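# Seat the upright loose cup onto the empty fixture's plug

## Task

Find the free cup that is resting with its open wide end facing up, turn it so the wide end faces down, and lower it over the uncovered plug of the fixture that holds nothing, pushing it fully down. The cups already sitting on the other fixtures must remain seated there at the end, and the hand must have released the cup when you finish.

## Robot and tools

ROBOT. Two arms, left_arm and right_arm. Each ends in a five-digit-style robotic hand with index, middle and ring fingers plus a thumb: a right hand on right_arm, its mirror image on left_arm. Base positions in the scene frame: left_arm (-0.035, +0.344, +0.041) m, right_arm (+0.038, -0.394, +0.041) m, both nearly unrotated.

FRAMES. Scene frame: origin at table-top height halfway between the nominal bases, +z up, +x out over the table, left_arm toward +y. Fixed cameras and the table use it. Hand poses, velocities and all pose offsets use each arm's own base frame. The hand point sits in front of the palm near the index/middle knuckles. Its axes: +z toward the straightened fingertips, +y out of the palm face, +x across the palm away from the thumb on the right hand but toward the thumb on the left hand. A rigid mast near the wrist on the palm side (x +0.05 to +0.10, z -0.16 to -0.11, up to y = +0.06 m; x sign flipped for the left hand) can strike objects. Straight fingertips reach about 0.139 m beyond the knuckles at z = -0.017 m.

THE 48-NUMBER ROW. Every command row is a single flat list of 48 values, each in [-1, 1], always covering both arms. Order: left_arm dx, dy, dz, rx, ry, rz; then 16 left hand motor values; left current_limit; left speed; then the same 24 for right_arm. Motor order per hand: index_mcp, index_abd, index_pip, index_dip, middle_mcp, middle_abd, middle_pip, middle_dip, ring_mcp, ring_abd, ring_pip, ring_dip, thumb_cmc, thumb_axl, thumb_mcp, thumb_ipl. The same order applies in hand_goal, hand_measured, hand_current_ma and hand_state.

Pose part: an offset, not a pose, measured from that arm's Hand target as it was when the action or move began, along that arm's base axes; 1.0 = 0.6 m or 180 degrees. rx, ry, rz form one rotation vector, rotating about the Hand target's position. All zeros re-requests the current Hand target. Rotation is clipped to 32 degrees from the measured orientation each step.

Hand part: absolute goal angles, each mapped linearly between the hinge's two stops (lower values bend fingers toward the palm; straight is about +0.75 for _mcp, 0.00 for _abd, +0.58 for _pip, +0.70 for _dip, +0.71 for thumb_cmc, +0.68 for thumb_axl, +0.23 for thumb_mcp, +0.17 for thumb_ipl). Sending 0 means a goal, not hold-as-is: to keep a hand unchanged, resend its hand_goal, hand_current_limit and hand_speed. current_limit maps -1..+1 to 0..550 mA (never below 11 mA); speed maps to (speed+1)/2 of 8.5 rad/s. Starting values: +0.4 and -0.6.

TOOLS.
execute_actions(actions, cameras): actions is a list of actions; each action is up to 15 rows, one per 1/30 s step, the last row held for the remaining steps. Every row counts from the start-of-action Hand target. An empty list returns state and images.
move(target, speed, blend, stop_force, zero, blocking, cameras): straight-line hand paths. target is one 48-number row or a list of up to 15 rows, all offsets from the same starting Hand targets. speed in m/s, 0.002 to 3.6, default 0.25 (turning up to twice that in rad/s); one value or one per target. blend in m, rounding corners in a list (0 = stop at each). stop_force in N, 3 to 120, shared by both arms: an arm's path ends when its wrist sensor feels that much push against its motion; unreliable when the hand rotates; omit it when backing off a contact. zero (default true) re-zeros the sensor before the move. blocking=false returns early and cannot be combined with stop_force. Moves never avoid obstacles or the other arm.
wait(seconds 0 to 10, cameras): let time pass holding commands.
stop(cameras): brake a running move.
zoom_image(camera cam_high or cam_low, region [x0, y0, x1, y1] pixels, at most 504 by 504): closer view of the newest image.
zero_wrist_force(arm left_arm or right_arm): tare that wrist sensor.
finished_scene(scene): end the current scene, giving its number.
cameras argument: names such as cam_high, cam_low, or ["all"]; an unknown name invalidates the call.

RESULTS. Per arm: end_effector_position (m), end_effector_quat_wxyz, velocities, Hand target (base to the next offsets), joint positions and torques, Wrist force/Wrist torque in the hand's axes plus a peak line. Hand: hand_goal, hand_measured, hand_current_ma, hand_state (moving, goal, blocked, overload). A move adds a move: line ending done, off_target, moving, held or fault, with limits=paced (pose clipped) or limits=held (steps withheld). A hand point can settle short of the Hand target; send the gap as a new offset. Images: cam_high and cam_low, 896x504, with calibration supplied.

AVOID. Dropping the cup, letting go of it while it moves, or letting anything leave the table. Fast impacts or pressing beyond a firm contact: about 150 N on an arm, or joint contact torque over 139 N m (shoulder/elbow) or 26 N m (wrists), stops that arm for 10 s. Contact between the two arms or hands. Paths close to an arm's own base. Motor currents at 495 mA or more for 5 s (overload), and long stretched or loaded holds (MOTOR HOT at 70 °C, braking at 85 °C). After a HAND FAULT line, remaining calls in that reply do not run. Objects may be nudged occasionally.

Each tool is called after "Request:" as name([rows], argument=value, ...), one row to a line, values as JSON.

## Session

Request:
execute_actions(actions=[])

Scene clock: 0.00 s.
left_arm: end_effector_position=(+0.1907, +0.1440, +0.1225) hand_goal=(+0.754, +0.000, +0.576, +0.696, +0.754, +0.000, +0.576, +0.696, +0.754, +0.000, +0.576, +0.696, +0.714, +0.678, +0.226, +0.168) hand_measured=(+0.754, +0.000, +0.576, +0.696, +0.754, +0.000, +0.576, +0.696, +0.754, +0.000, +0.576, +0.696, +0.714, +0.678, +0.226, +0.168) hand_current_ma=(+0, +0, +0, +0, +0, +0, +0, +0, +0, +0, +0, +0, +0, +0, +0, +0) hand_state=(goal, goal, goal, goal, goal, goal, goal, goal, goal, goal, goal, goal, goal, goal, goal, goal) hand_current_limit=0.40 hand_speed=-0.60 end_effector_quat_wxyz=(+0.189, +0.931, -0.288, +0.117) | right_arm: end_effector_position=(+0.6454, +0.4925, +0.1926) hand_goal=(+0.754, +0.000, +0.576, +0.696, +0.754, +0.000, +0.576, +0.696, +0.754, +0.000, +0.576, +0.696, +0.714, +0.678, +0.226, +0.168) hand_measured=(+0.754, +0.000, +0.576, +0.696, +0.754, +0.000, +0.576, +0.696, +0.754, +0.000, +0.576, +0.696, +0.714, +0.678, +0.226, +0.168) hand_current_ma=(+0, +0, +0, +0, +0, +0, +0, +0, +0, +0, +0, +0, +0, +0, +0, +0) hand_state=(goal, goal, goal, goal, goal, goal, goal, goal, goal, goal, goal, goal, goal, goal, goal, goal) hand_current_limit=0.40 hand_speed=-0.60 end_effector_quat_wxyz=(+0.146, -0.236, +0.930, -0.240)
Joint positions: left_arm=[4.522 -1.458 -2.366 -1.298 1.383 -2.692] | right_arm=[0.546 -0.896 1.112 -1.943 -2.12 -1.565]
Joint velocities: within noise
Joint torques (N m): no reading
Wrist force (N): no reading
Wrist torque (N m): no reading
Wrist force, peak (N): no reading
Hand target: left_arm +0.1907, +0.1440, +0.1225; +0.189, +0.931, -0.288, +0.117 | right_arm +0.6454, +0.4925, +0.1926; +0.146, -0.236, +0.930, -0.240

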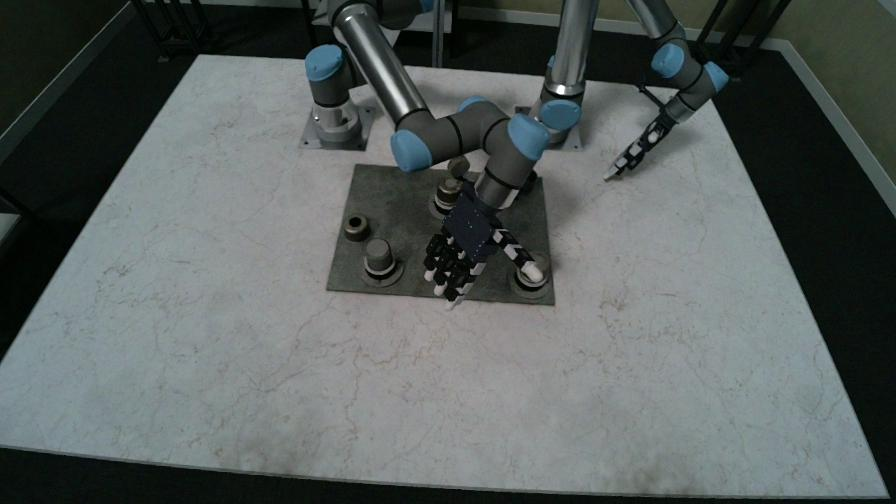

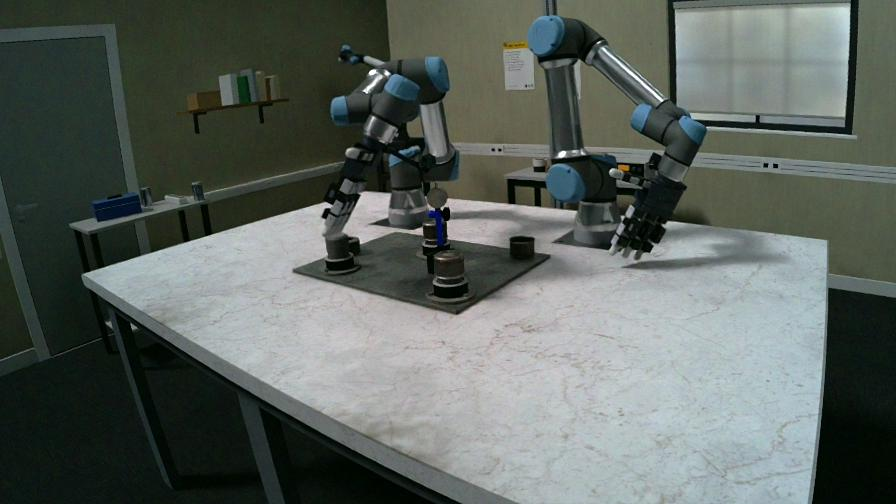

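Request:
zoom_image(camera="cam_high", region=[310, 140, 590, 320])

Request:
zoom_image(camera="cam_low", region=[280, 130, 580, 330])

Scaled by 1.800 from the camera's 896x504 image, which has a finer 1280x720 frame.

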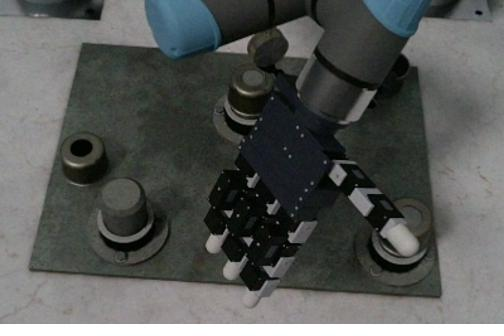

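Scaled by 1.680 from the camera's 896x504 image, which has a finer 1280x720 frame.

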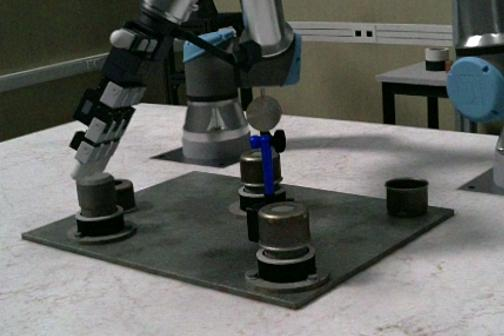

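Request:
zoom_image(camera="cam_low", region=[380, 170, 560, 310])

Request:
zoom_image(camera="cam_low", region=[290, 170, 400, 290])

Request:
zoom_image(camera="cam_high", region=[320, 150, 480, 300])

Scaled by 2.800 from the camera's 896x504 image, which has a finer 1280x720 frame.

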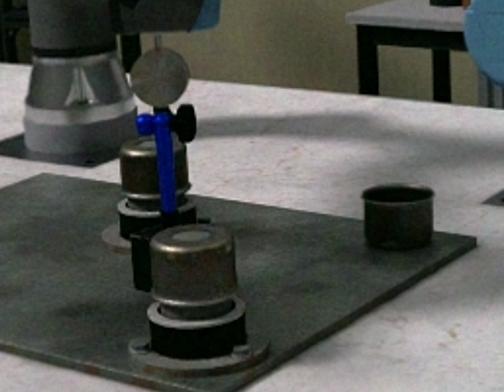

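Scaled by 4.200 from the camera's 896x504 image, which has a finer 1280x720 frame.

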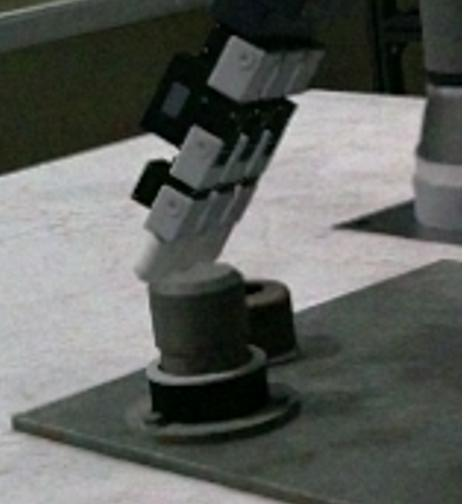

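Scaled by 3.150 from the camera's 896x504 image, which has a finer 1280x720 frame.

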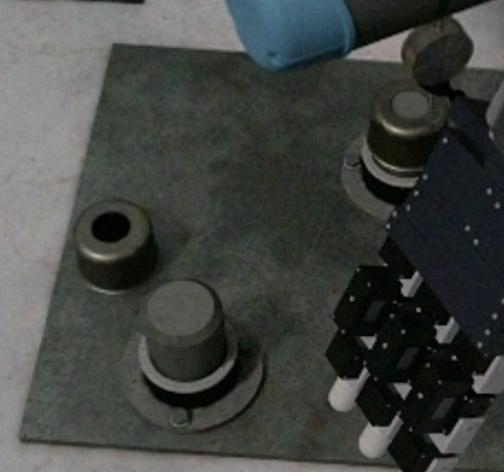

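Request:
move([
  [0,0,0,0,0,0,0.754,0,0.576,0.696,0.754,0,0.576,0.696,0.754,0,0.576,0.696,0.714,0.678,0.226,0.168,0.4,-0.6, 0,0,0.25,0,0,0,0.754,0,0.576,0.696,0.754,0,0.576,0.696,0.754,0,0.576,0.696,0.714,0.678,0.226,0.168,0.4,-0.6],
  [0,0,0,0,0,0,0.754,0,0.576,0.696,0.754,0,0.576,0.696,0.754,0,0.576,0.696,0.714,0.678,0.226,0.168,0.4,-0.6, -0.3,-0.65,0.4,0,0,0,0.754,0,0.576,0.696,0.754,0,0.576,0.696,0.754,0,0.576,0.696,0.714,0.678,0.226,0.168,0.4,-0.6],
], blend=0.05, cameras=["all"])

Scene clock: 169.13 s.
left_arm: end_effector_position=(+0.1907, +0.1440, +0.1225) hand_goal=(+0.754, +0.000, +0.576, +0.696, +0.754, +0.000, +0.576, +0.696, +0.754, +0.000, +0.576, +0.696, +0.714, +0.678, +0.226, +0.168) hand_measured=(+0.754, +0.000, +0.576, +0.696, +0.754, +0.000, +0.576, +0.696, +0.754, +0.000, +0.576, +0.696, +0.714, +0.678, +0.224, +0.168) hand_current_ma=(-4, +0, +4, +0, -4, +0, +4, +0, -4, +0, +4, +0, +1, -4, -10, -2) hand_state=(goal, goal, goal, goal, goal, goal, goal, goal, goal, goal, goal, goal, goal, goal, goal, goal) hand_current_limit=0.40 hand_speed=-0.60 end_effector_quat_wxyz=(+0.189, +0.931, -0.288, +0.117) | right_arm: end_effector_position=(+0.4655, +0.1026, +0.4326) hand_goal=(+0.754, +0.000, +0.576, +0.696, +0.754, +0.000, +0.576, +0.696, +0.754, +0.000, +0.576, +0.696, +0.714, +0.678, +0.226, +0.168) hand_measured=(+0.750, +0.000, +0.576, +0.696, +0.750, +0.000, +0.576, +0.696, +0.750, +0.000, +0.576, +0.696, +0.710, +0.678, +0.224, +0.168) hand_current_ma=(-2, +0, +0, +0, -2, +0, +0, +0, -1, +0, +0, +0, -1, +0, -1, +0) hand_state=(goal, goal, goal, goal, goal, goal, goal, goal, goal, goal, goal, goal, goal, goal, goal, goal) hand_current_limit=0.40 hand_speed=-0.60 end_effector_quat_wxyz=(+0.146, -0.236, +0.930, -0.240)
Joint positions: left_arm=[4.522 -1.458 -2.366 -1.298 1.383 -2.692] | right_arm=[-0.056 -1.801 1.682 -1.9 -1.934 -2.206]
Joint torques (N m): left_arm=[1.28 12.9 16.28 1.37 -0.18 0.26] | right_arm=[-5.7 -24.23 -28.23 -1 -0.49 -1.66]
Wrist force (N): left_arm=[-0.3 -0.5 0.1] | right_arm=[0.3 0.0 -0.4]
Wrist torque (N m): left_arm=[-0.06 0.04 -0.01] | right_arm=[0.01 -0.04 0.02]
Wrist force, peak (N): left_arm=[-0.9 0.0 0.6] | right_arm=[2.1 -1.5 -0.3]
Hand target: left_arm +0.1907, +0.1440, +0.1225; +0.189, +0.931, -0.288, +0.117 | right_arm +0.4654, +0.1025, +0.4326; +0.146, -0.236, +0.930, -0.240
Off the commanded pose: left_arm 0.000 m, 0 deg | right_arm 0.000 m, 0 deg.
move: done

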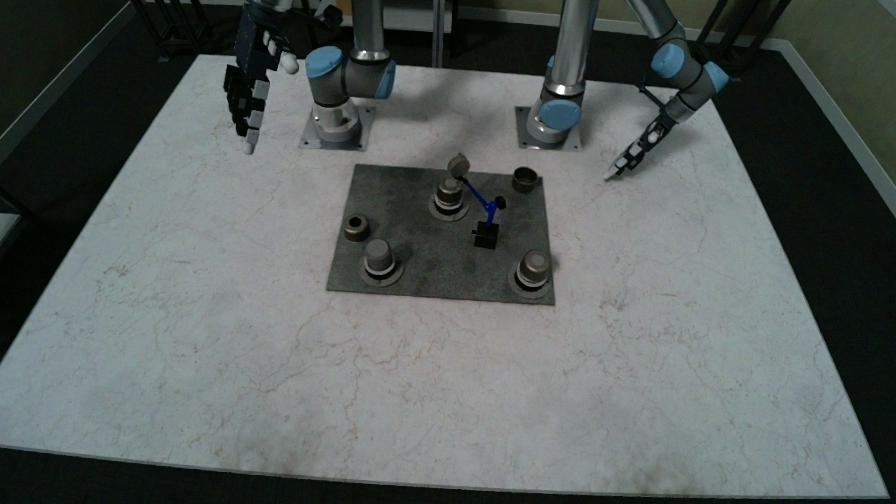

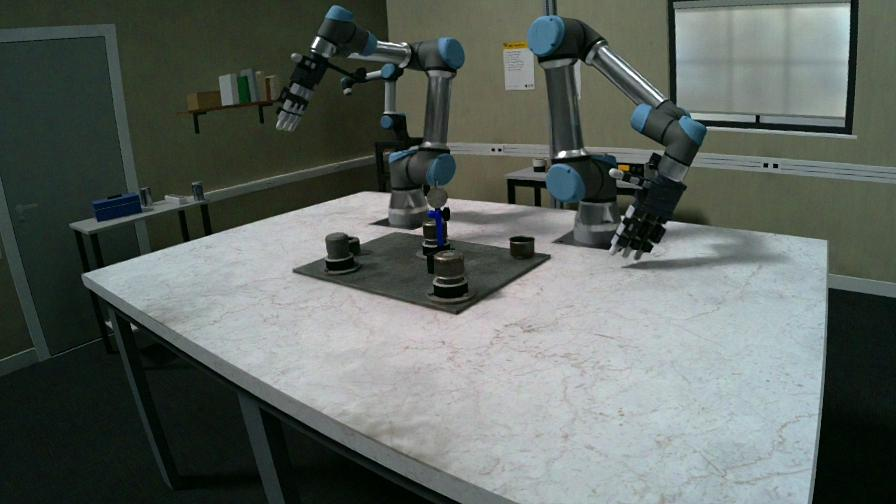

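Request:
zoom_image(camera="cam_high", region=[420, 140, 570, 310])

Request:
zoom_image(camera="cam_high", region=[495, 155, 555, 205])

Request:
zoom_image(camera="cam_low", region=[490, 220, 560, 280])

Request:
zoom_image(camera="cam_low", region=[300, 210, 380, 290])

Request:
zoom_image(camera="cam_high", region=[330, 200, 420, 300])

Scaled by 2.965 from the camera's 896x504 image, which has a finer 1280x720 frame.

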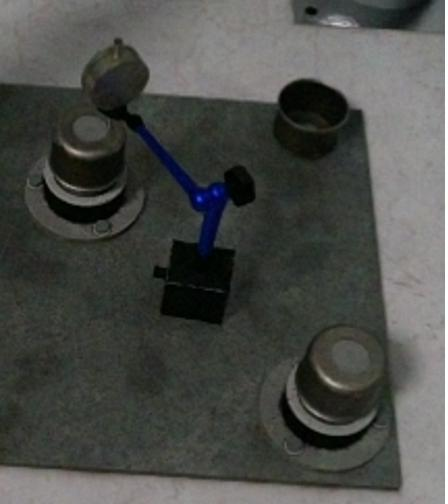

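Scaled by 8.400 from the camera's 896x504 image, which has a finer 1280x720 frame.

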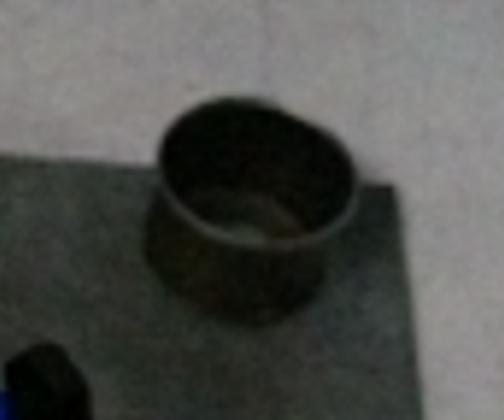

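Scaled by 7.200 from the camera's 896x504 image, which has a finer 1280x720 frame.

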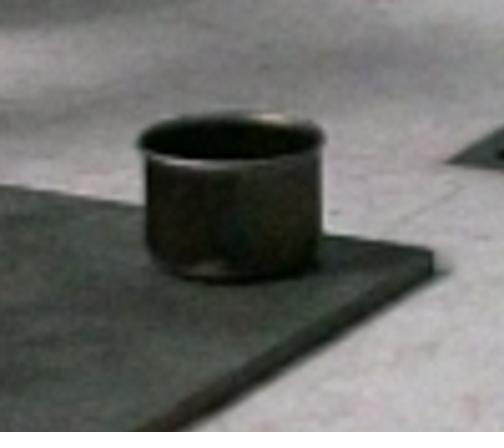

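Scaled by 6.300 from the camera's 896x504 image, which has a finer 1280x720 frame.

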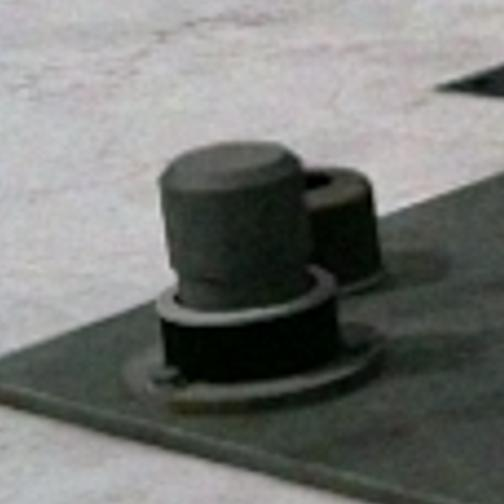

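Scaled by 5.040 from the camera's 896x504 image, which has a finer 1280x720 frame.

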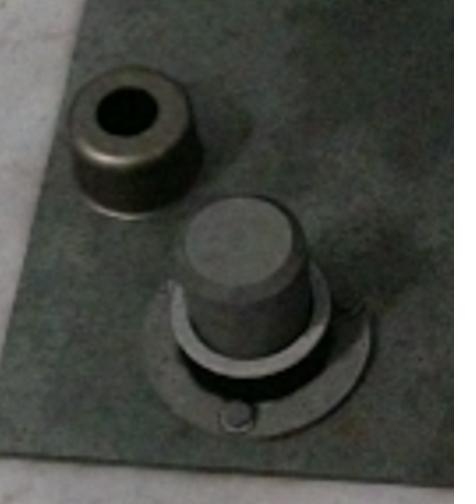

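Request:
move([
  [0,0,0,0,0,0,0.754,0,0.576,0.696,0.754,0,0.576,0.696,0.754,0,0.576,0.696,0.714,0.678,0.226,0.168,0.4,-0.6, -0.370,0.860,-0.310,0.061,-0.196,0.780,1.0,0,0.066,0.116,1,0,1,1,1,0,1,1,-0.5,0.678,-0.056,0.168,0.4,-0.6],
], speed=0.35, cameras=["all"])

Scene clock: 309.23 s.
left_arm: end_effector_position=(+0.1907, +0.1440, +0.1225) hand_goal=(+0.754, +0.000, +0.576, +0.696, +0.754, +0.000, +0.576, +0.696, +0.754, +0.000, +0.576, +0.696, +0.714, +0.678, +0.226, +0.168) hand_measured=(+0.754, +0.000, +0.576, +0.696, +0.754, +0.000, +0.576, +0.696, +0.754, +0.000, +0.576, +0.696, +0.714, +0.678, +0.224, +0.168) hand_current_ma=(-4, +0, +4, +0, -4, +0, +4, +0, -4, +0, +4, +0, +1, -4, -10, -2) hand_state=(goal, goal, goal, goal, goal, goal, goal, goal, goal, goal, goal, goal, goal, goal, goal, goal) hand_current_limit=0.40 hand_speed=-0.60 end_effector_quat_wxyz=(+0.189, +0.931, -0.288, +0.117) | right_arm: end_effector_position=(+0.2435, +0.6185, +0.2466) hand_goal=(+1.000, +0.000, +0.066, +0.116, +1.000, +0.000, +1.000, +1.000, +1.000, +0.000, +1.000, +1.000, -0.500, +0.678, -0.056, +0.168) hand_measured=(+0.984, +0.000, +0.068, +0.118, +0.982, +0.000, +0.994, +0.996, +0.984, +0.000, +0.992, +0.996, -0.502, +0.678, -0.056, +0.168) hand_current_ma=(-12, +0, +0, +0, -15, +0, -2, -1, -12, +0, -3, -1, +0, +0, +0, +0) hand_state=(goal, goal, goal, goal, goal, goal, goal, goal, goal, goal, goal, goal, goal, goal, goal, goal) hand_current_limit=0.40 hand_speed=-0.60 end_effector_quat_wxyz=(-0.498, +0.863, -0.045, -0.076)
Joint positions: left_arm=[4.522 -1.458 -2.366 -1.298 1.383 -2.692] | right_arm=[0.753 -1.248 1.814 -2.956 -0.809 -3.511]
Joint torques (N m): left_arm=[0.78 11.68 15.88 1.45 -0.23 0.29] | right_arm=[3.22 -33.95 -21.99 -4.1 1.74 -1.86]
Wrist force (N): left_arm=[-0.5 -0.1 0.4] | right_arm=[0.8 0.3 0.4]
Wrist torque (N m): left_arm=[-0.04 0.08 -0.04] | right_arm=[-0.02 -0.03 0.19]
Wrist force, peak (N): left_arm=[-0.8 -0.2 0.5] | right_arm=[0.3 0.0 1.8]
Hand target: left_arm +0.1907, +0.1440, +0.1225; +0.189, +0.931, -0.288, +0.117 | right_arm +0.2434, +0.6185, +0.2466; -0.498, +0.863, -0.044, -0.076
Off the commanded pose: left_arm 0.000 m, 0 deg | right_arm 0.000 m, 0 deg.
move: done

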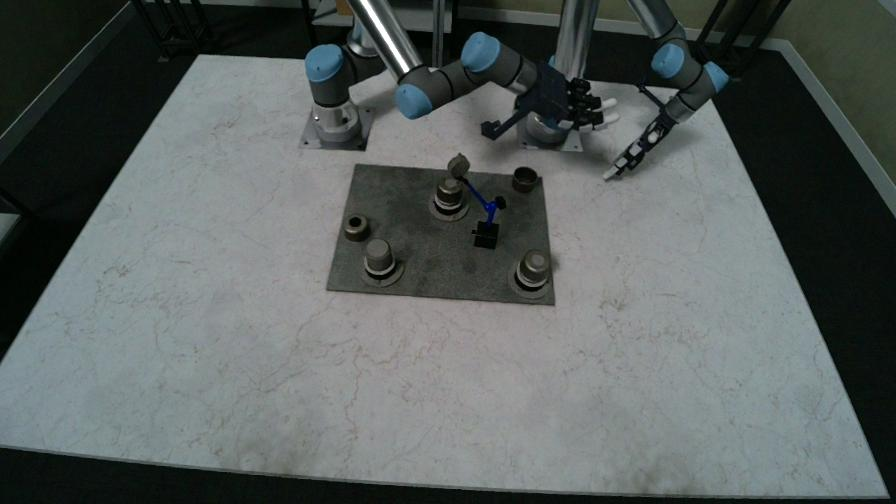

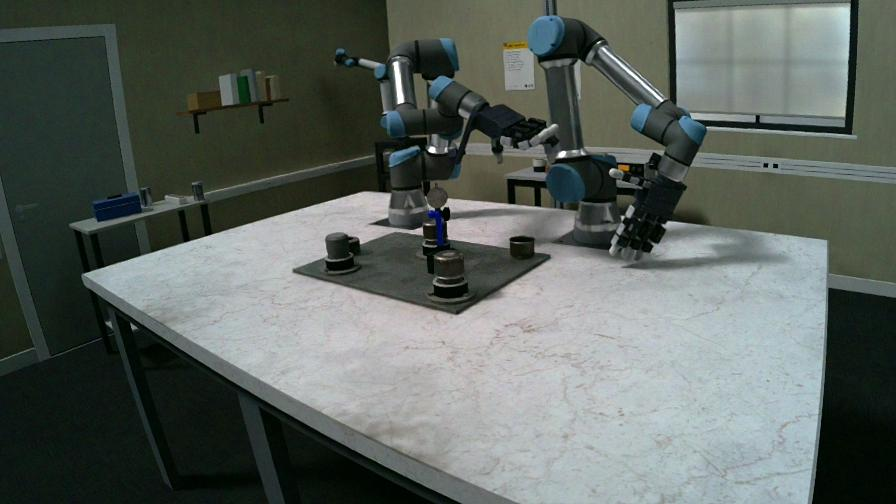

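Request:
zoom_image(camera="cam_low", region=[440, 80, 580, 200])

Request:
zoom_image(camera="cam_high", region=[470, 50, 630, 170])

Scaled by 3.600 from the camera's 896x504 image, which has a finer 1280x720 frame.

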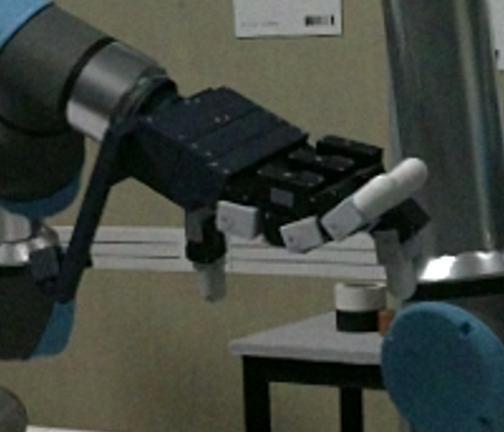

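Scaled by 3.150 from the camera's 896x504 image, which has a finer 1280x720 frame.

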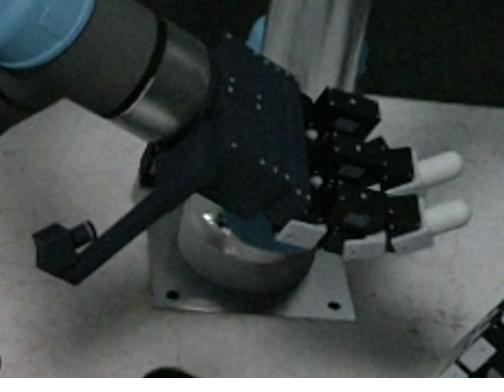

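Request:
move([
  [0,0,0,0,0,0,0.754,0,0.576,0.696,0.754,0,0.576,0.696,0.754,0,0.576,0.696,0.714,0.678,0.226,0.168,0.4,-0.6, 0,0,0,0,0,0,0.342,0,0.139,0.261,0.754,0,0.576,0.696,0.754,0,0.576,0.696,-0.571,0.678,0.225,0.168,0.4,-0.6],
], cameras=["all"])

Request:
zoom_image(camera="cam_high", region=[540, 50, 640, 150])

Request:
zoom_image(camera="cam_low", region=[460, 90, 580, 200])

Scene clock: 337.87 s.
left_arm: end_effector_position=(+0.1907, +0.1440, +0.1225) hand_goal=(+0.754, +0.000, +0.576, +0.696, +0.754, +0.000, +0.576, +0.696, +0.754, +0.000, +0.576, +0.696, +0.714, +0.678, +0.226, +0.168) hand_measured=(+0.754, +0.000, +0.576, +0.696, +0.754, +0.000, +0.576, +0.696, +0.754, +0.000, +0.576, +0.696, +0.714, +0.678, +0.224, +0.168) hand_current_ma=(-4, +0, +4, +0, -4, +0, +4, +0, -4, +0, +4, +0, +1, -4, -10, -2) hand_state=(goal, goal, goal, goal, goal, goal, goal, goal, goal, goal, goal, goal, goal, goal, goal, goal) hand_current_limit=0.40 hand_speed=-0.60 end_effector_quat_wxyz=(+0.189, +0.931, -0.288, +0.117) | right_arm: end_effector_position=(+0.2434, +0.6185, +0.2466) hand_goal=(+0.342, +0.000, +0.140, +0.262, +0.754, +0.000, +0.576, +0.696, +0.754, +0.000, +0.576, +0.696, -0.570, +0.678, +0.226, +0.168) hand_measured=(+0.340, +0.000, +0.136, +0.260, +0.746, +0.000, +0.576, +0.698, +0.748, +0.000, +0.576, +0.698, -0.570, +0.678, +0.220, +0.168) hand_current_ma=(-1, +0, -1, +0, -3, +0, +0, +0, -2, +0, +0, +1, +0, +0, -3, +0) hand_state=(goal, goal, goal, goal, goal, goal, goal, goal, goal, goal, goal, goal, goal, goal, goal, goal) hand_current_limit=0.40 hand_speed=-0.60 end_effector_quat_wxyz=(-0.498, +0.863, -0.044, -0.076)
Joint positions: left_arm=[4.522 -1.458 -2.366 -1.298 1.383 -2.692] | right_arm=[0.753 -1.248 1.813 -2.956 -0.808 -3.512]
Joint torques (N m): left_arm=[1.43 12.76 15.05 1.41 -0.19 0.48] | right_arm=[6.65 -27.57 -26.85 -1.68 2.07 -1.31]
Wrist force (N): left_arm=[-0.2 0.2 0.2] | right_arm=[0.8 0.1 0.5]
Wrist torque (N m): left_arm=[0.01 0.03 -0.02] | right_arm=[-0.01 -0.03 0.19]
Wrist force, peak (N): left_arm=[-0.9 0.0 -0.1] | right_arm=[1.0 0.2 0.5]
Hand target: left_arm +0.1907, +0.1440, +0.1225; +0.189, +0.931, -0.288, +0.117 | right_arm +0.2434, +0.6185, +0.2466; -0.498, +0.863, -0.044, -0.076
Off the commanded pose: left_arm 0.000 m, 0 deg | right_arm 0.000 m, 0 deg.
move: done

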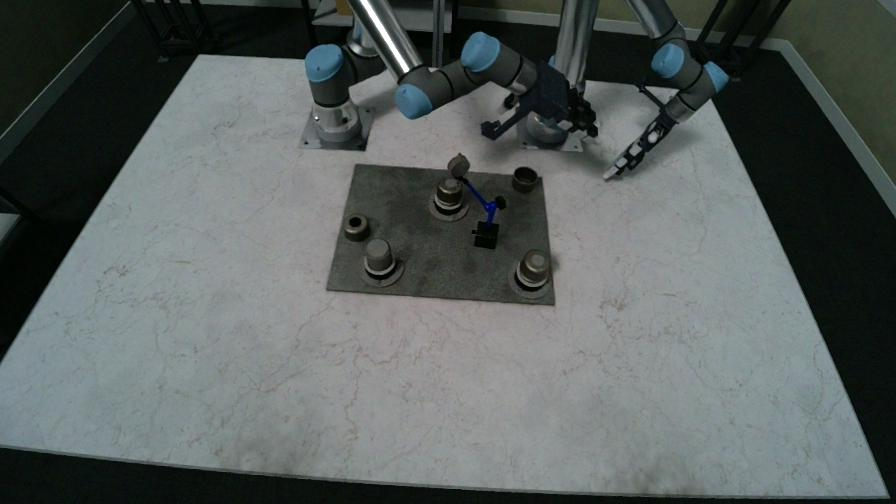

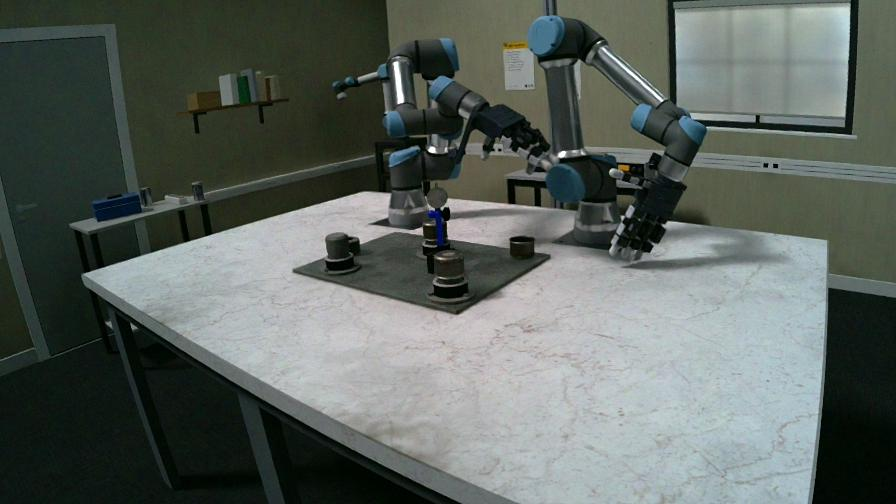

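Scaled by 5.040 from the camera's 896x504 image, which has a finer 1280x720 frame.

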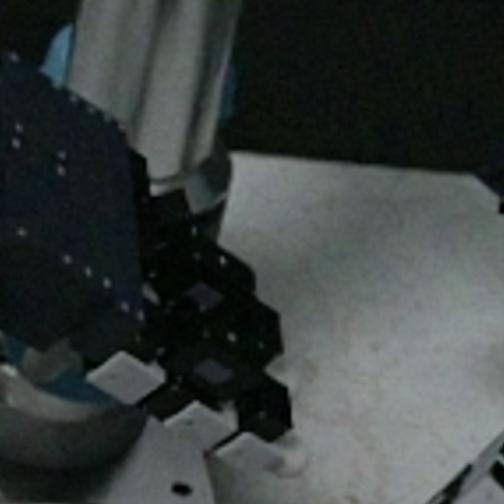

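Scaled by 4.200 from the camera's 896x504 image, which has a finer 1280x720 frame.

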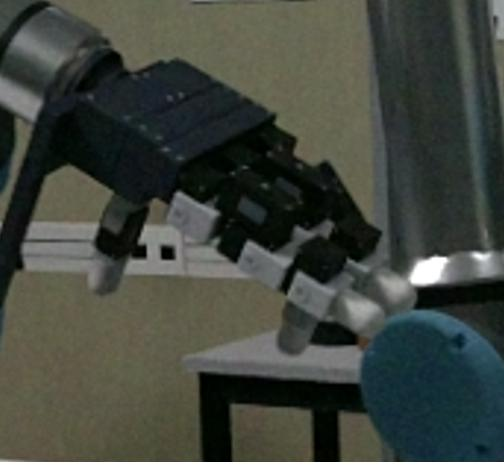

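Request:
move([
  [0,0,0,0,0,0,0.754,0,0.576,0.696,0.754,0,0.576,0.696,0.754,0,0.576,0.696,0.714,0.678,0.226,0.168,0.4,-0.6, 0.0257,-0.0032,-0.2943,0,0,0,1.0,0,0.066,0.116,1,0,1,1,1,0,1,1,-0.5,0.678,-0.056,0.168,0.4,-0.6],
], speed=0.2, cameras=["all"])

Request:
zoom_image(camera="cam_high", region=[460, 100, 600, 220])

Request:
zoom_image(camera="cam_low", region=[460, 170, 580, 270])

Scene clock: 353.63 s.
left_arm: end_effector_position=(+0.1907, +0.1440, +0.1225) hand_goal=(+0.754, +0.000, +0.576, +0.696, +0.754, +0.000, +0.576, +0.696, +0.754, +0.000, +0.576, +0.696, +0.714, +0.678, +0.226, +0.168) hand_measured=(+0.754, +0.000, +0.576, +0.696, +0.754, +0.000, +0.576, +0.696, +0.754, +0.000, +0.576, +0.696, +0.714, +0.678, +0.224, +0.168) hand_current_ma=(-4, +0, +4, +0, -4, +0, +4, +0, -4, +0, +4, +0, +1, -4, -10, -2) hand_state=(goal, goal, goal, goal, goal, goal, goal, goal, goal, goal, goal, goal, goal, goal, goal, goal) hand_current_limit=0.40 hand_speed=-0.60 end_effector_quat_wxyz=(+0.189, +0.931, -0.288, +0.117) | right_arm: end_effector_position=(+0.2589, +0.6166, +0.0702) hand_goal=(+1.000, +0.000, +0.066, +0.116, +1.000, +0.000, +1.000, +1.000, +1.000, +0.000, +1.000, +1.000, -0.500, +0.678, -0.056, +0.168) hand_measured=(+0.980, +0.000, +0.066, +0.118, +0.978, +0.000, +0.994, +0.996, +0.982, +0.000, +0.992, +0.996, -0.506, +0.678, -0.054, +0.168) hand_current_ma=(-17, +0, +0, +0, -19, +0, -2, -1, -15, +0, -3, -1, -2, +0, +0, +0) hand_state=(blocked, goal, goal, goal, blocked, goal, goal, goal, goal, goal, goal, goal, goal, goal, goal, goal) hand_current_limit=0.40 hand_speed=-0.60 end_effector_quat_wxyz=(-0.498, +0.863, -0.044, -0.076)
Joint positions: left_arm=[4.522 -1.458 -2.366 -1.298 1.383 -2.692] | right_arm=[0.731 -0.936 1.911 -3.351 -0.792 -3.533]
Joint torques (N m): left_arm=[1.09 13.21 15.26 1.65 -0.2 0.41] | right_arm=[8.04 -31.47 -17.17 -4.4 -0.91 0.32]
Wrist force (N): left_arm=[-0.4 -0.1 -0.1] | right_arm=[0.7 0.3 0.4]
Wrist torque (N m): left_arm=[0.00 0.05 -0.03] | right_arm=[0.00 -0.02 0.25]
Wrist force, peak (N): left_arm=[-0.7 -0.2 0.5] | right_arm=[1.2 2.1 1.4]
Hand target: left_arm +0.1907, +0.1440, +0.1225; +0.189, +0.931, -0.288, +0.117 | right_arm +0.2589, +0.6166, +0.0700; -0.498, +0.863, -0.044, -0.076
Off the commanded pose: left_arm 0.000 m, 0 deg | right_arm 0.000 m, 0 deg.
move: done

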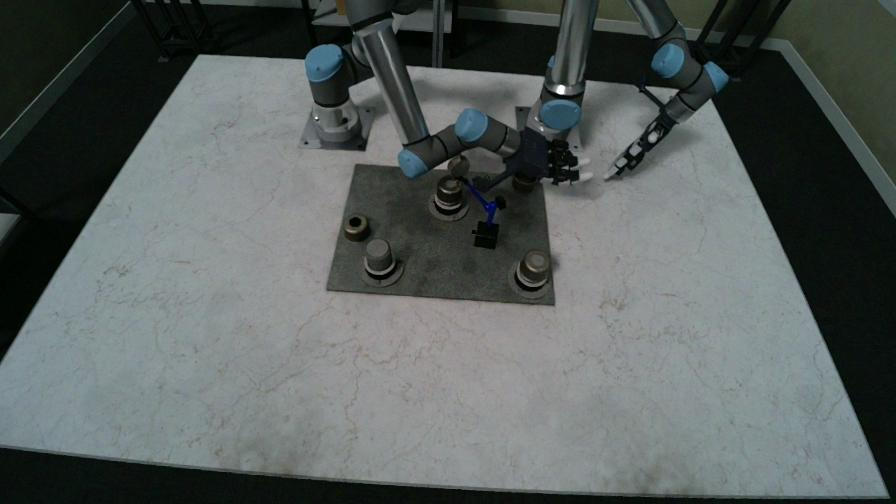

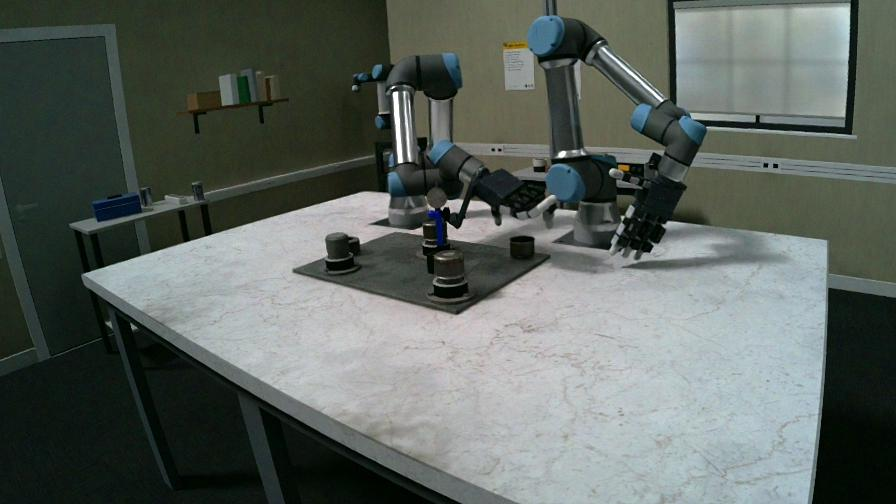

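Scaled by 3.600 from the camera's 896x504 image, which has a finer 1280x720 frame.

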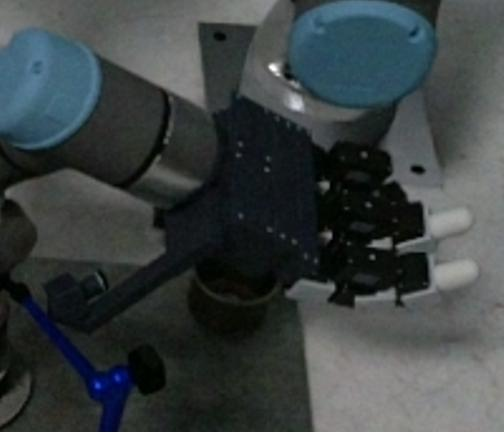

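Scaled by 4.200 from the camera's 896x504 image, which has a finer 1280x720 frame.

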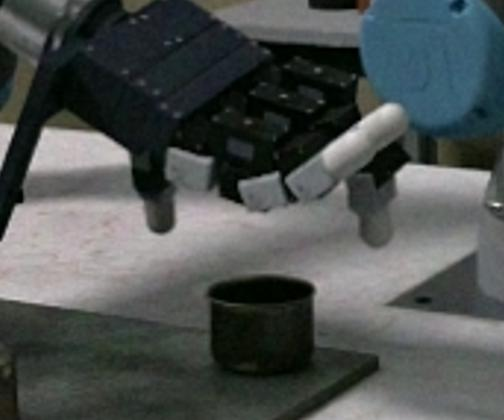

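Request:
move([
  [0,0,0,0,0,0,0.754,0,0.576,0.696,0.754,0,0.576,0.696,0.754,0,0.576,0.696,0.714,0.678,0.226,0.168,0.4,-0.6, 0,0,-0.1117,0,0,0,1.0,0,0.066,0.116,1,0,1,1,1,0,1,1,-0.5,0.678,-0.056,0.168,0.4,-0.6],
], speed=0.06, stop_force=6, cameras=["all"])

Request:
zoom_image(camera="cam_high", region=[460, 120, 600, 240])

Request:
zoom_image(camera="cam_low", region=[460, 190, 580, 290])

Scene clock: 365.27 s.
left_arm: end_effector_position=(+0.1907, +0.1440, +0.1225) hand_goal=(+0.754, +0.000, +0.576, +0.696, +0.754, +0.000, +0.576, +0.696, +0.754, +0.000, +0.576, +0.696, +0.714, +0.678, +0.226, +0.168) hand_measured=(+0.754, +0.000, +0.576, +0.696, +0.754, +0.000, +0.576, +0.696, +0.754, +0.000, +0.576, +0.696, +0.714, +0.678, +0.224, +0.168) hand_current_ma=(-4, +0, +4, +0, -4, +0, +4, +0, -4, +0, +4, +0, +1, -4, -10, -2) hand_state=(goal, goal, goal, goal, goal, goal, goal, goal, goal, goal, goal, goal, goal, goal, goal, goal) hand_current_limit=0.40 hand_speed=-0.60 end_effector_quat_wxyz=(+0.189, +0.931, -0.288, +0.117) | right_arm: end_effector_position=(+0.2581, +0.6161, +0.0575) hand_goal=(+1.000, +0.000, +0.066, +0.116, +1.000, +0.000, +1.000, +1.000, +1.000, +0.000, +1.000, +1.000, -0.500, +0.678, -0.056, +0.168) hand_measured=(+0.982, +0.000, +0.066, +0.118, +0.980, +0.000, +0.994, +0.996, +0.984, +0.000, +0.992, +0.996, -0.506, +0.678, -0.054, +0.168) hand_current_ma=(-14, +0, +0, +0, -16, +0, -2, -1, -12, +0, -3, -1, -2, +0, +0, +0) hand_state=(goal, goal, goal, goal, goal, goal, goal, goal, goal, goal, goal, goal, goal, goal, goal, goal) hand_current_limit=0.40 hand_speed=-0.60 end_effector_quat_wxyz=(-0.497, +0.863, -0.045, -0.077)
Joint positions: left_arm=[4.522 -1.458 -2.366 -1.298 1.383 -2.692] | right_arm=[0.731 -0.911 1.914 -3.375 -0.792 -3.533]
Joint torques (N m): left_arm=[0.31 12.59 14.06 1.49 0.01 0.3] | right_arm=[-0.45 -42.9 -14.31 -3.4 1.02 -0.05]
Wrist force (N): left_arm=[-0.4 -0.3 0.1] | right_arm=[0.9 0.3 0.4]
Wrist torque (N m): left_arm=[-0.04 0.06 -0.03] | right_arm=[0.00 -0.05 0.28]
Wrist force, peak (N): left_arm=[-1.0 -0.1 0.2] | right_arm=[0.9 1.9 1.1]
Hand target: left_arm +0.1907, +0.1440, +0.1225; +0.189, +0.931, -0.288, +0.117 | right_arm +0.2581, +0.6161, +0.0575; -0.497, +0.863, -0.045, -0.077 (not the last commanded pose)
Off the commanded pose: left_arm 0.000 m, 0 deg | right_arm 0.054 m, 0 deg.
FORCE FAULT: contact force on the right arm reached its limit, and that arm stopped. The contact can be on any part of that arm, not only on its tool. That arm's remaining commands of this call were not run. That arm is still stopped at the end of this call. That arm stays stopped for about 10 more seconds. Until then a move that you send moves the other arm only, and its call returns only when the move has ended. Once the stop has ended, the next robot result says so. If the stop ends while you think or write, that arm runs what you send next, counted from a new Hand target: where the arm stands when the stop ends. While its stop runs, that arm, its gripper or tool too, takes no new command. Until it ends, the stop uses up actions while you think or wait. An arm that is not stopped still takes commands.
move: fault (right_arm)

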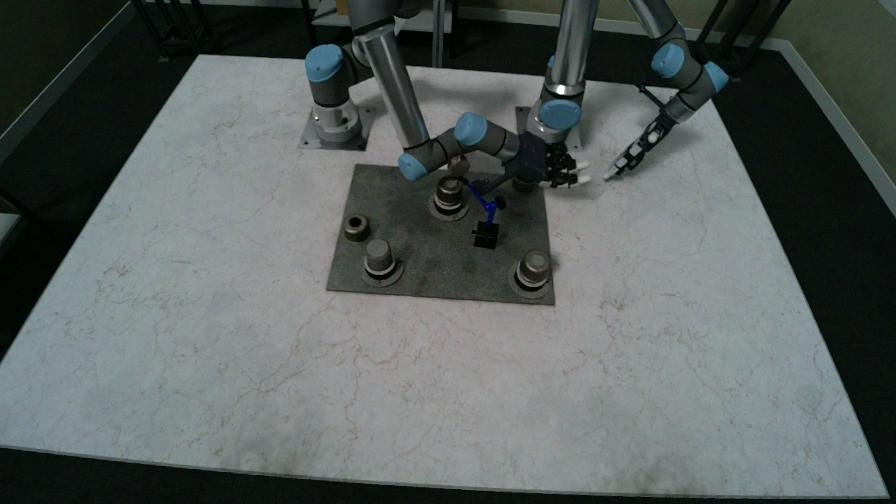

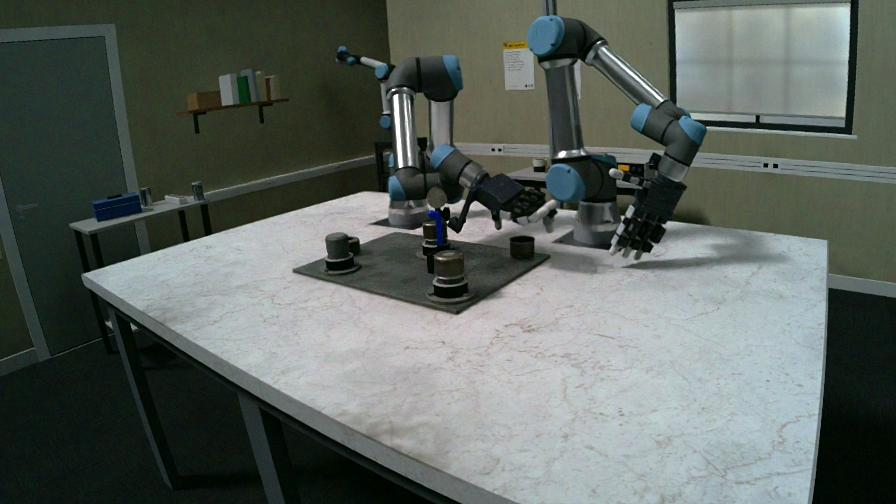

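Scaled by 3.600 from the camera's 896x504 image, which has a finer 1280x720 frame.

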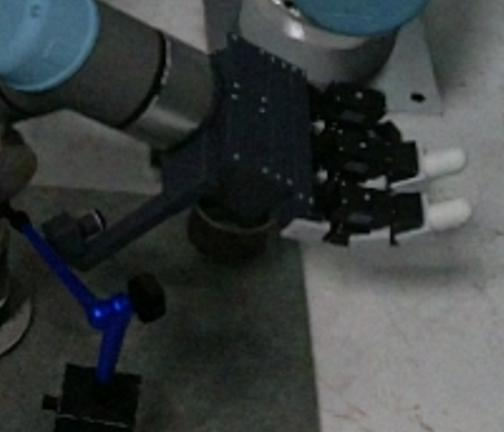

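Scaled by 4.200 from the camera's 896x504 image, which has a finer 1280x720 frame.

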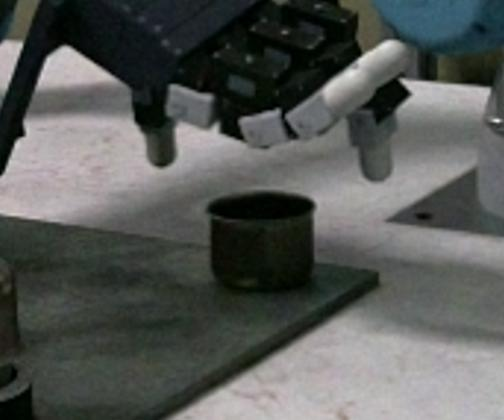

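Request:
wait(seconds=3)

Scene clock: 385.10 s.
left_arm: end_effector_position=(+0.1907, +0.1440, +0.1225) hand_goal=(+0.754, +0.000, +0.576, +0.696, +0.754, +0.000, +0.576, +0.696, +0.754, +0.000, +0.576, +0.696, +0.714, +0.678, +0.226, +0.168) hand_measured=(+0.754, +0.000, +0.576, +0.696, +0.754, +0.000, +0.576, +0.696, +0.754, +0.000, +0.576, +0.696, +0.714, +0.678, +0.224, +0.168) hand_current_ma=(-4, +0, +4, +0, -4, +0, +4, +0, -4, +0, +4, +0, +1, -4, -10, -2) hand_state=(goal, goal, goal, goal, goal, goal, goal, goal, goal, goal, goal, goal, goal, goal, goal, goal) hand_current_limit=0.40 hand_speed=-0.60 end_effector_quat_wxyz=(+0.189, +0.931, -0.288, +0.117) | right_arm: end_effector_position=(+0.2581, +0.6161, +0.0575) hand_goal=(+1.000, +0.000, +0.066, +0.116, +1.000, +0.000, +1.000, +1.000, +1.000, +0.000, +1.000, +1.000, -0.500, +0.678, -0.056, +0.168) hand_measured=(+0.982, +0.000, +0.066, +0.118, +0.980, +0.000, +0.994, +0.996, +0.984, +0.000, +0.992, +0.996, -0.506, +0.678, -0.054, +0.168) hand_current_ma=(-14, +0, +0, +0, -16, +0, -2, -1, -12, +0, -3, -1, -2, +0, +0, +0) hand_state=(goal, goal, goal, goal, goal, goal, goal, goal, goal, goal, goal, goal, goal, goal, goal, goal) hand_current_limit=0.40 hand_speed=-0.60 end_effector_quat_wxyz=(-0.497, +0.863, -0.045, -0.077)
Joint positions: left_arm=[4.522 -1.458 -2.366 -1.298 1.383 -2.692] | right_arm=[0.731 -0.911 1.914 -3.375 -0.792 -3.533]
Joint torques (N m): left_arm=[0.75 12.44 15.65 1.57 0.04 0.57] | right_arm=[-0.57 -45.03 -12.86 -2.57 0.97 -0.38]
Wrist force (N): left_arm=[-0.5 -0.3 0.4] | right_arm=[0.8 0.3 0.4]
Wrist torque (N m): left_arm=[-0.06 0.08 -0.03] | right_arm=[-0.02 -0.04 0.26]
Wrist force, peak (N): left_arm=[-0.8 -0.5 0.5] | right_arm=[0.9 0.4 0.5]
Hand target: left_arm +0.1907, +0.1440, +0.1225; +0.189, +0.931, -0.288, +0.117 | right_arm +0.2581, +0.6161, +0.0575; -0.497, +0.863, -0.045, -0.077 (not the last commanded pose)
Off the commanded pose: left_arm 0.000 m, 0 deg | right_arm 0.054 m, 0 deg.
FORCE FAULT, CONTINUED: the right arm's stop, for the force fault that an earlier result reported, is over. The rest of the stop counts as 19 of the actions that you can send in this scene. That arm's target is now where it stood when the stop ended, not its last command. That arm accepts commands again.
wait: 3.00 s; at rest from the start

Request:
move([
  [0,0,0,0,0,0,0.754,0,0.576,0.696,0.754,0,0.576,0.696,0.754,0,0.576,0.696,0.714,0.678,0.226,0.168,0.4,-0.6, 0,0,0.24,0,0,0,1.0,0,0.066,0.116,1,0,1,1,1,0,1,1,-0.5,0.678,-0.056,0.168,0.4,-0.6],
  [0,0,0,0,0,0,0.754,0,0.576,0.696,0.754,0,0.576,0.696,0.754,0,0.576,0.696,0.714,0.678,0.226,0.168,0.4,-0.6, -0.0228,-0.023,0.24,0,0,-0.25,1.0,0,0.066,0.116,1,0,1,1,1,0,1,1,-0.5,0.678,-0.056,0.168,0.4,-0.6],
], speed=0.15, blend=0.02, cameras=["all"])

Scene clock: 395.77 s.
left_arm: end_effector_position=(+0.1907, +0.1440, +0.1225) hand_goal=(+0.754, +0.000, +0.576, +0.696, +0.754, +0.000, +0.576, +0.696, +0.754, +0.000, +0.576, +0.696, +0.714, +0.678, +0.226, +0.168) hand_measured=(+0.754, +0.000, +0.576, +0.696, +0.754, +0.000, +0.576, +0.696, +0.754, +0.000, +0.576, +0.696, +0.714, +0.678, +0.224, +0.168) hand_current_ma=(-4, +0, +4, +0, -4, +0, +4, +0, -4, +0, +4, +0, +1, -4, -10, -2) hand_state=(goal, goal, goal, goal, goal, goal, goal, goal, goal, goal, goal, goal, goal, goal, goal, goal) hand_current_limit=0.40 hand_speed=-0.60 end_effector_quat_wxyz=(+0.189, +0.931, -0.288, +0.117) | right_arm: end_effector_position=(+0.2444, +0.6023, +0.2015) hand_goal=(+1.000, +0.000, +0.066, +0.116, +1.000, +0.000, +1.000, +1.000, +1.000, +0.000, +1.000, +1.000, -0.500, +0.678, -0.056, +0.168) hand_measured=(+0.982, +0.000, +0.066, +0.118, +0.980, +0.000, +0.994, +0.996, +0.984, +0.000, +0.992, +0.996, -0.506, +0.678, -0.054, +0.168) hand_current_ma=(-14, +0, +0, +0, -16, +0, -2, -1, -12, +0, -3, -1, -2, +0, +0, +0) hand_state=(goal, goal, goal, goal, goal, goal, goal, goal, goal, goal, goal, goal, goal, goal, goal, goal) hand_current_limit=0.40 hand_speed=-0.60 end_effector_quat_wxyz=(-0.488, +0.781, -0.372, +0.119)
Joint positions: left_arm=[4.522 -1.458 -2.366 -1.298 1.383 -2.692] | right_arm=[0.926 -1.255 2.013 -3.381 -1.605 -2.917]
Joint torques (N m): left_arm=[0.83 12.16 15.64 1.36 -0.04 0.58] | right_arm=[-2.05 -29.92 -26.84 -0.86 -1.95 0.68]
Wrist force (N): left_arm=[-0.2 -0.2 0.4] | right_arm=[0.6 0.2 0.2]
Wrist torque (N m): left_arm=[-0.05 0.04 -0.01] | right_arm=[-0.02 0.00 0.29]
Wrist force, peak (N): left_arm=[-0.5 -0.2 0.8] | right_arm=[1.1 1.6 1.2]
Hand target: left_arm +0.1907, +0.1440, +0.1225; +0.189, +0.931, -0.288, +0.117 | right_arm +0.2445, +0.6023, +0.2015; -0.488, +0.780, -0.372, +0.119
Off the commanded pose: left_arm 0.000 m, 0 deg | right_arm 0.000 m, 0 deg.
move: done

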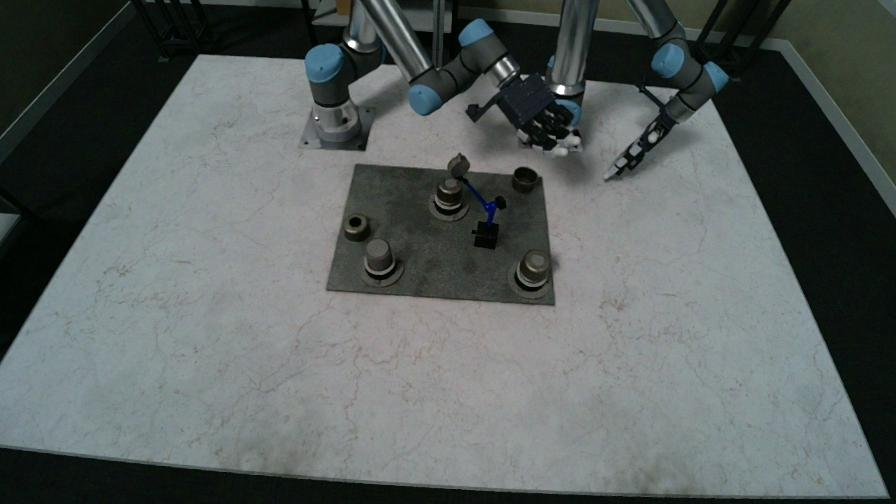

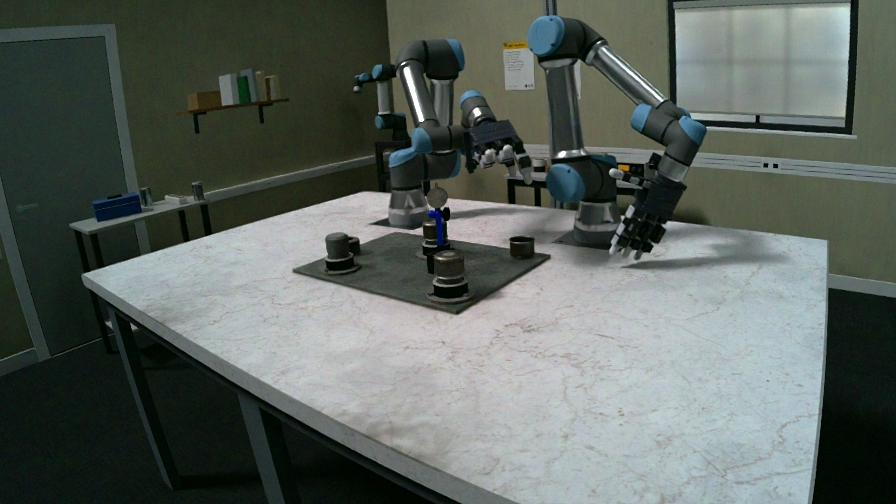

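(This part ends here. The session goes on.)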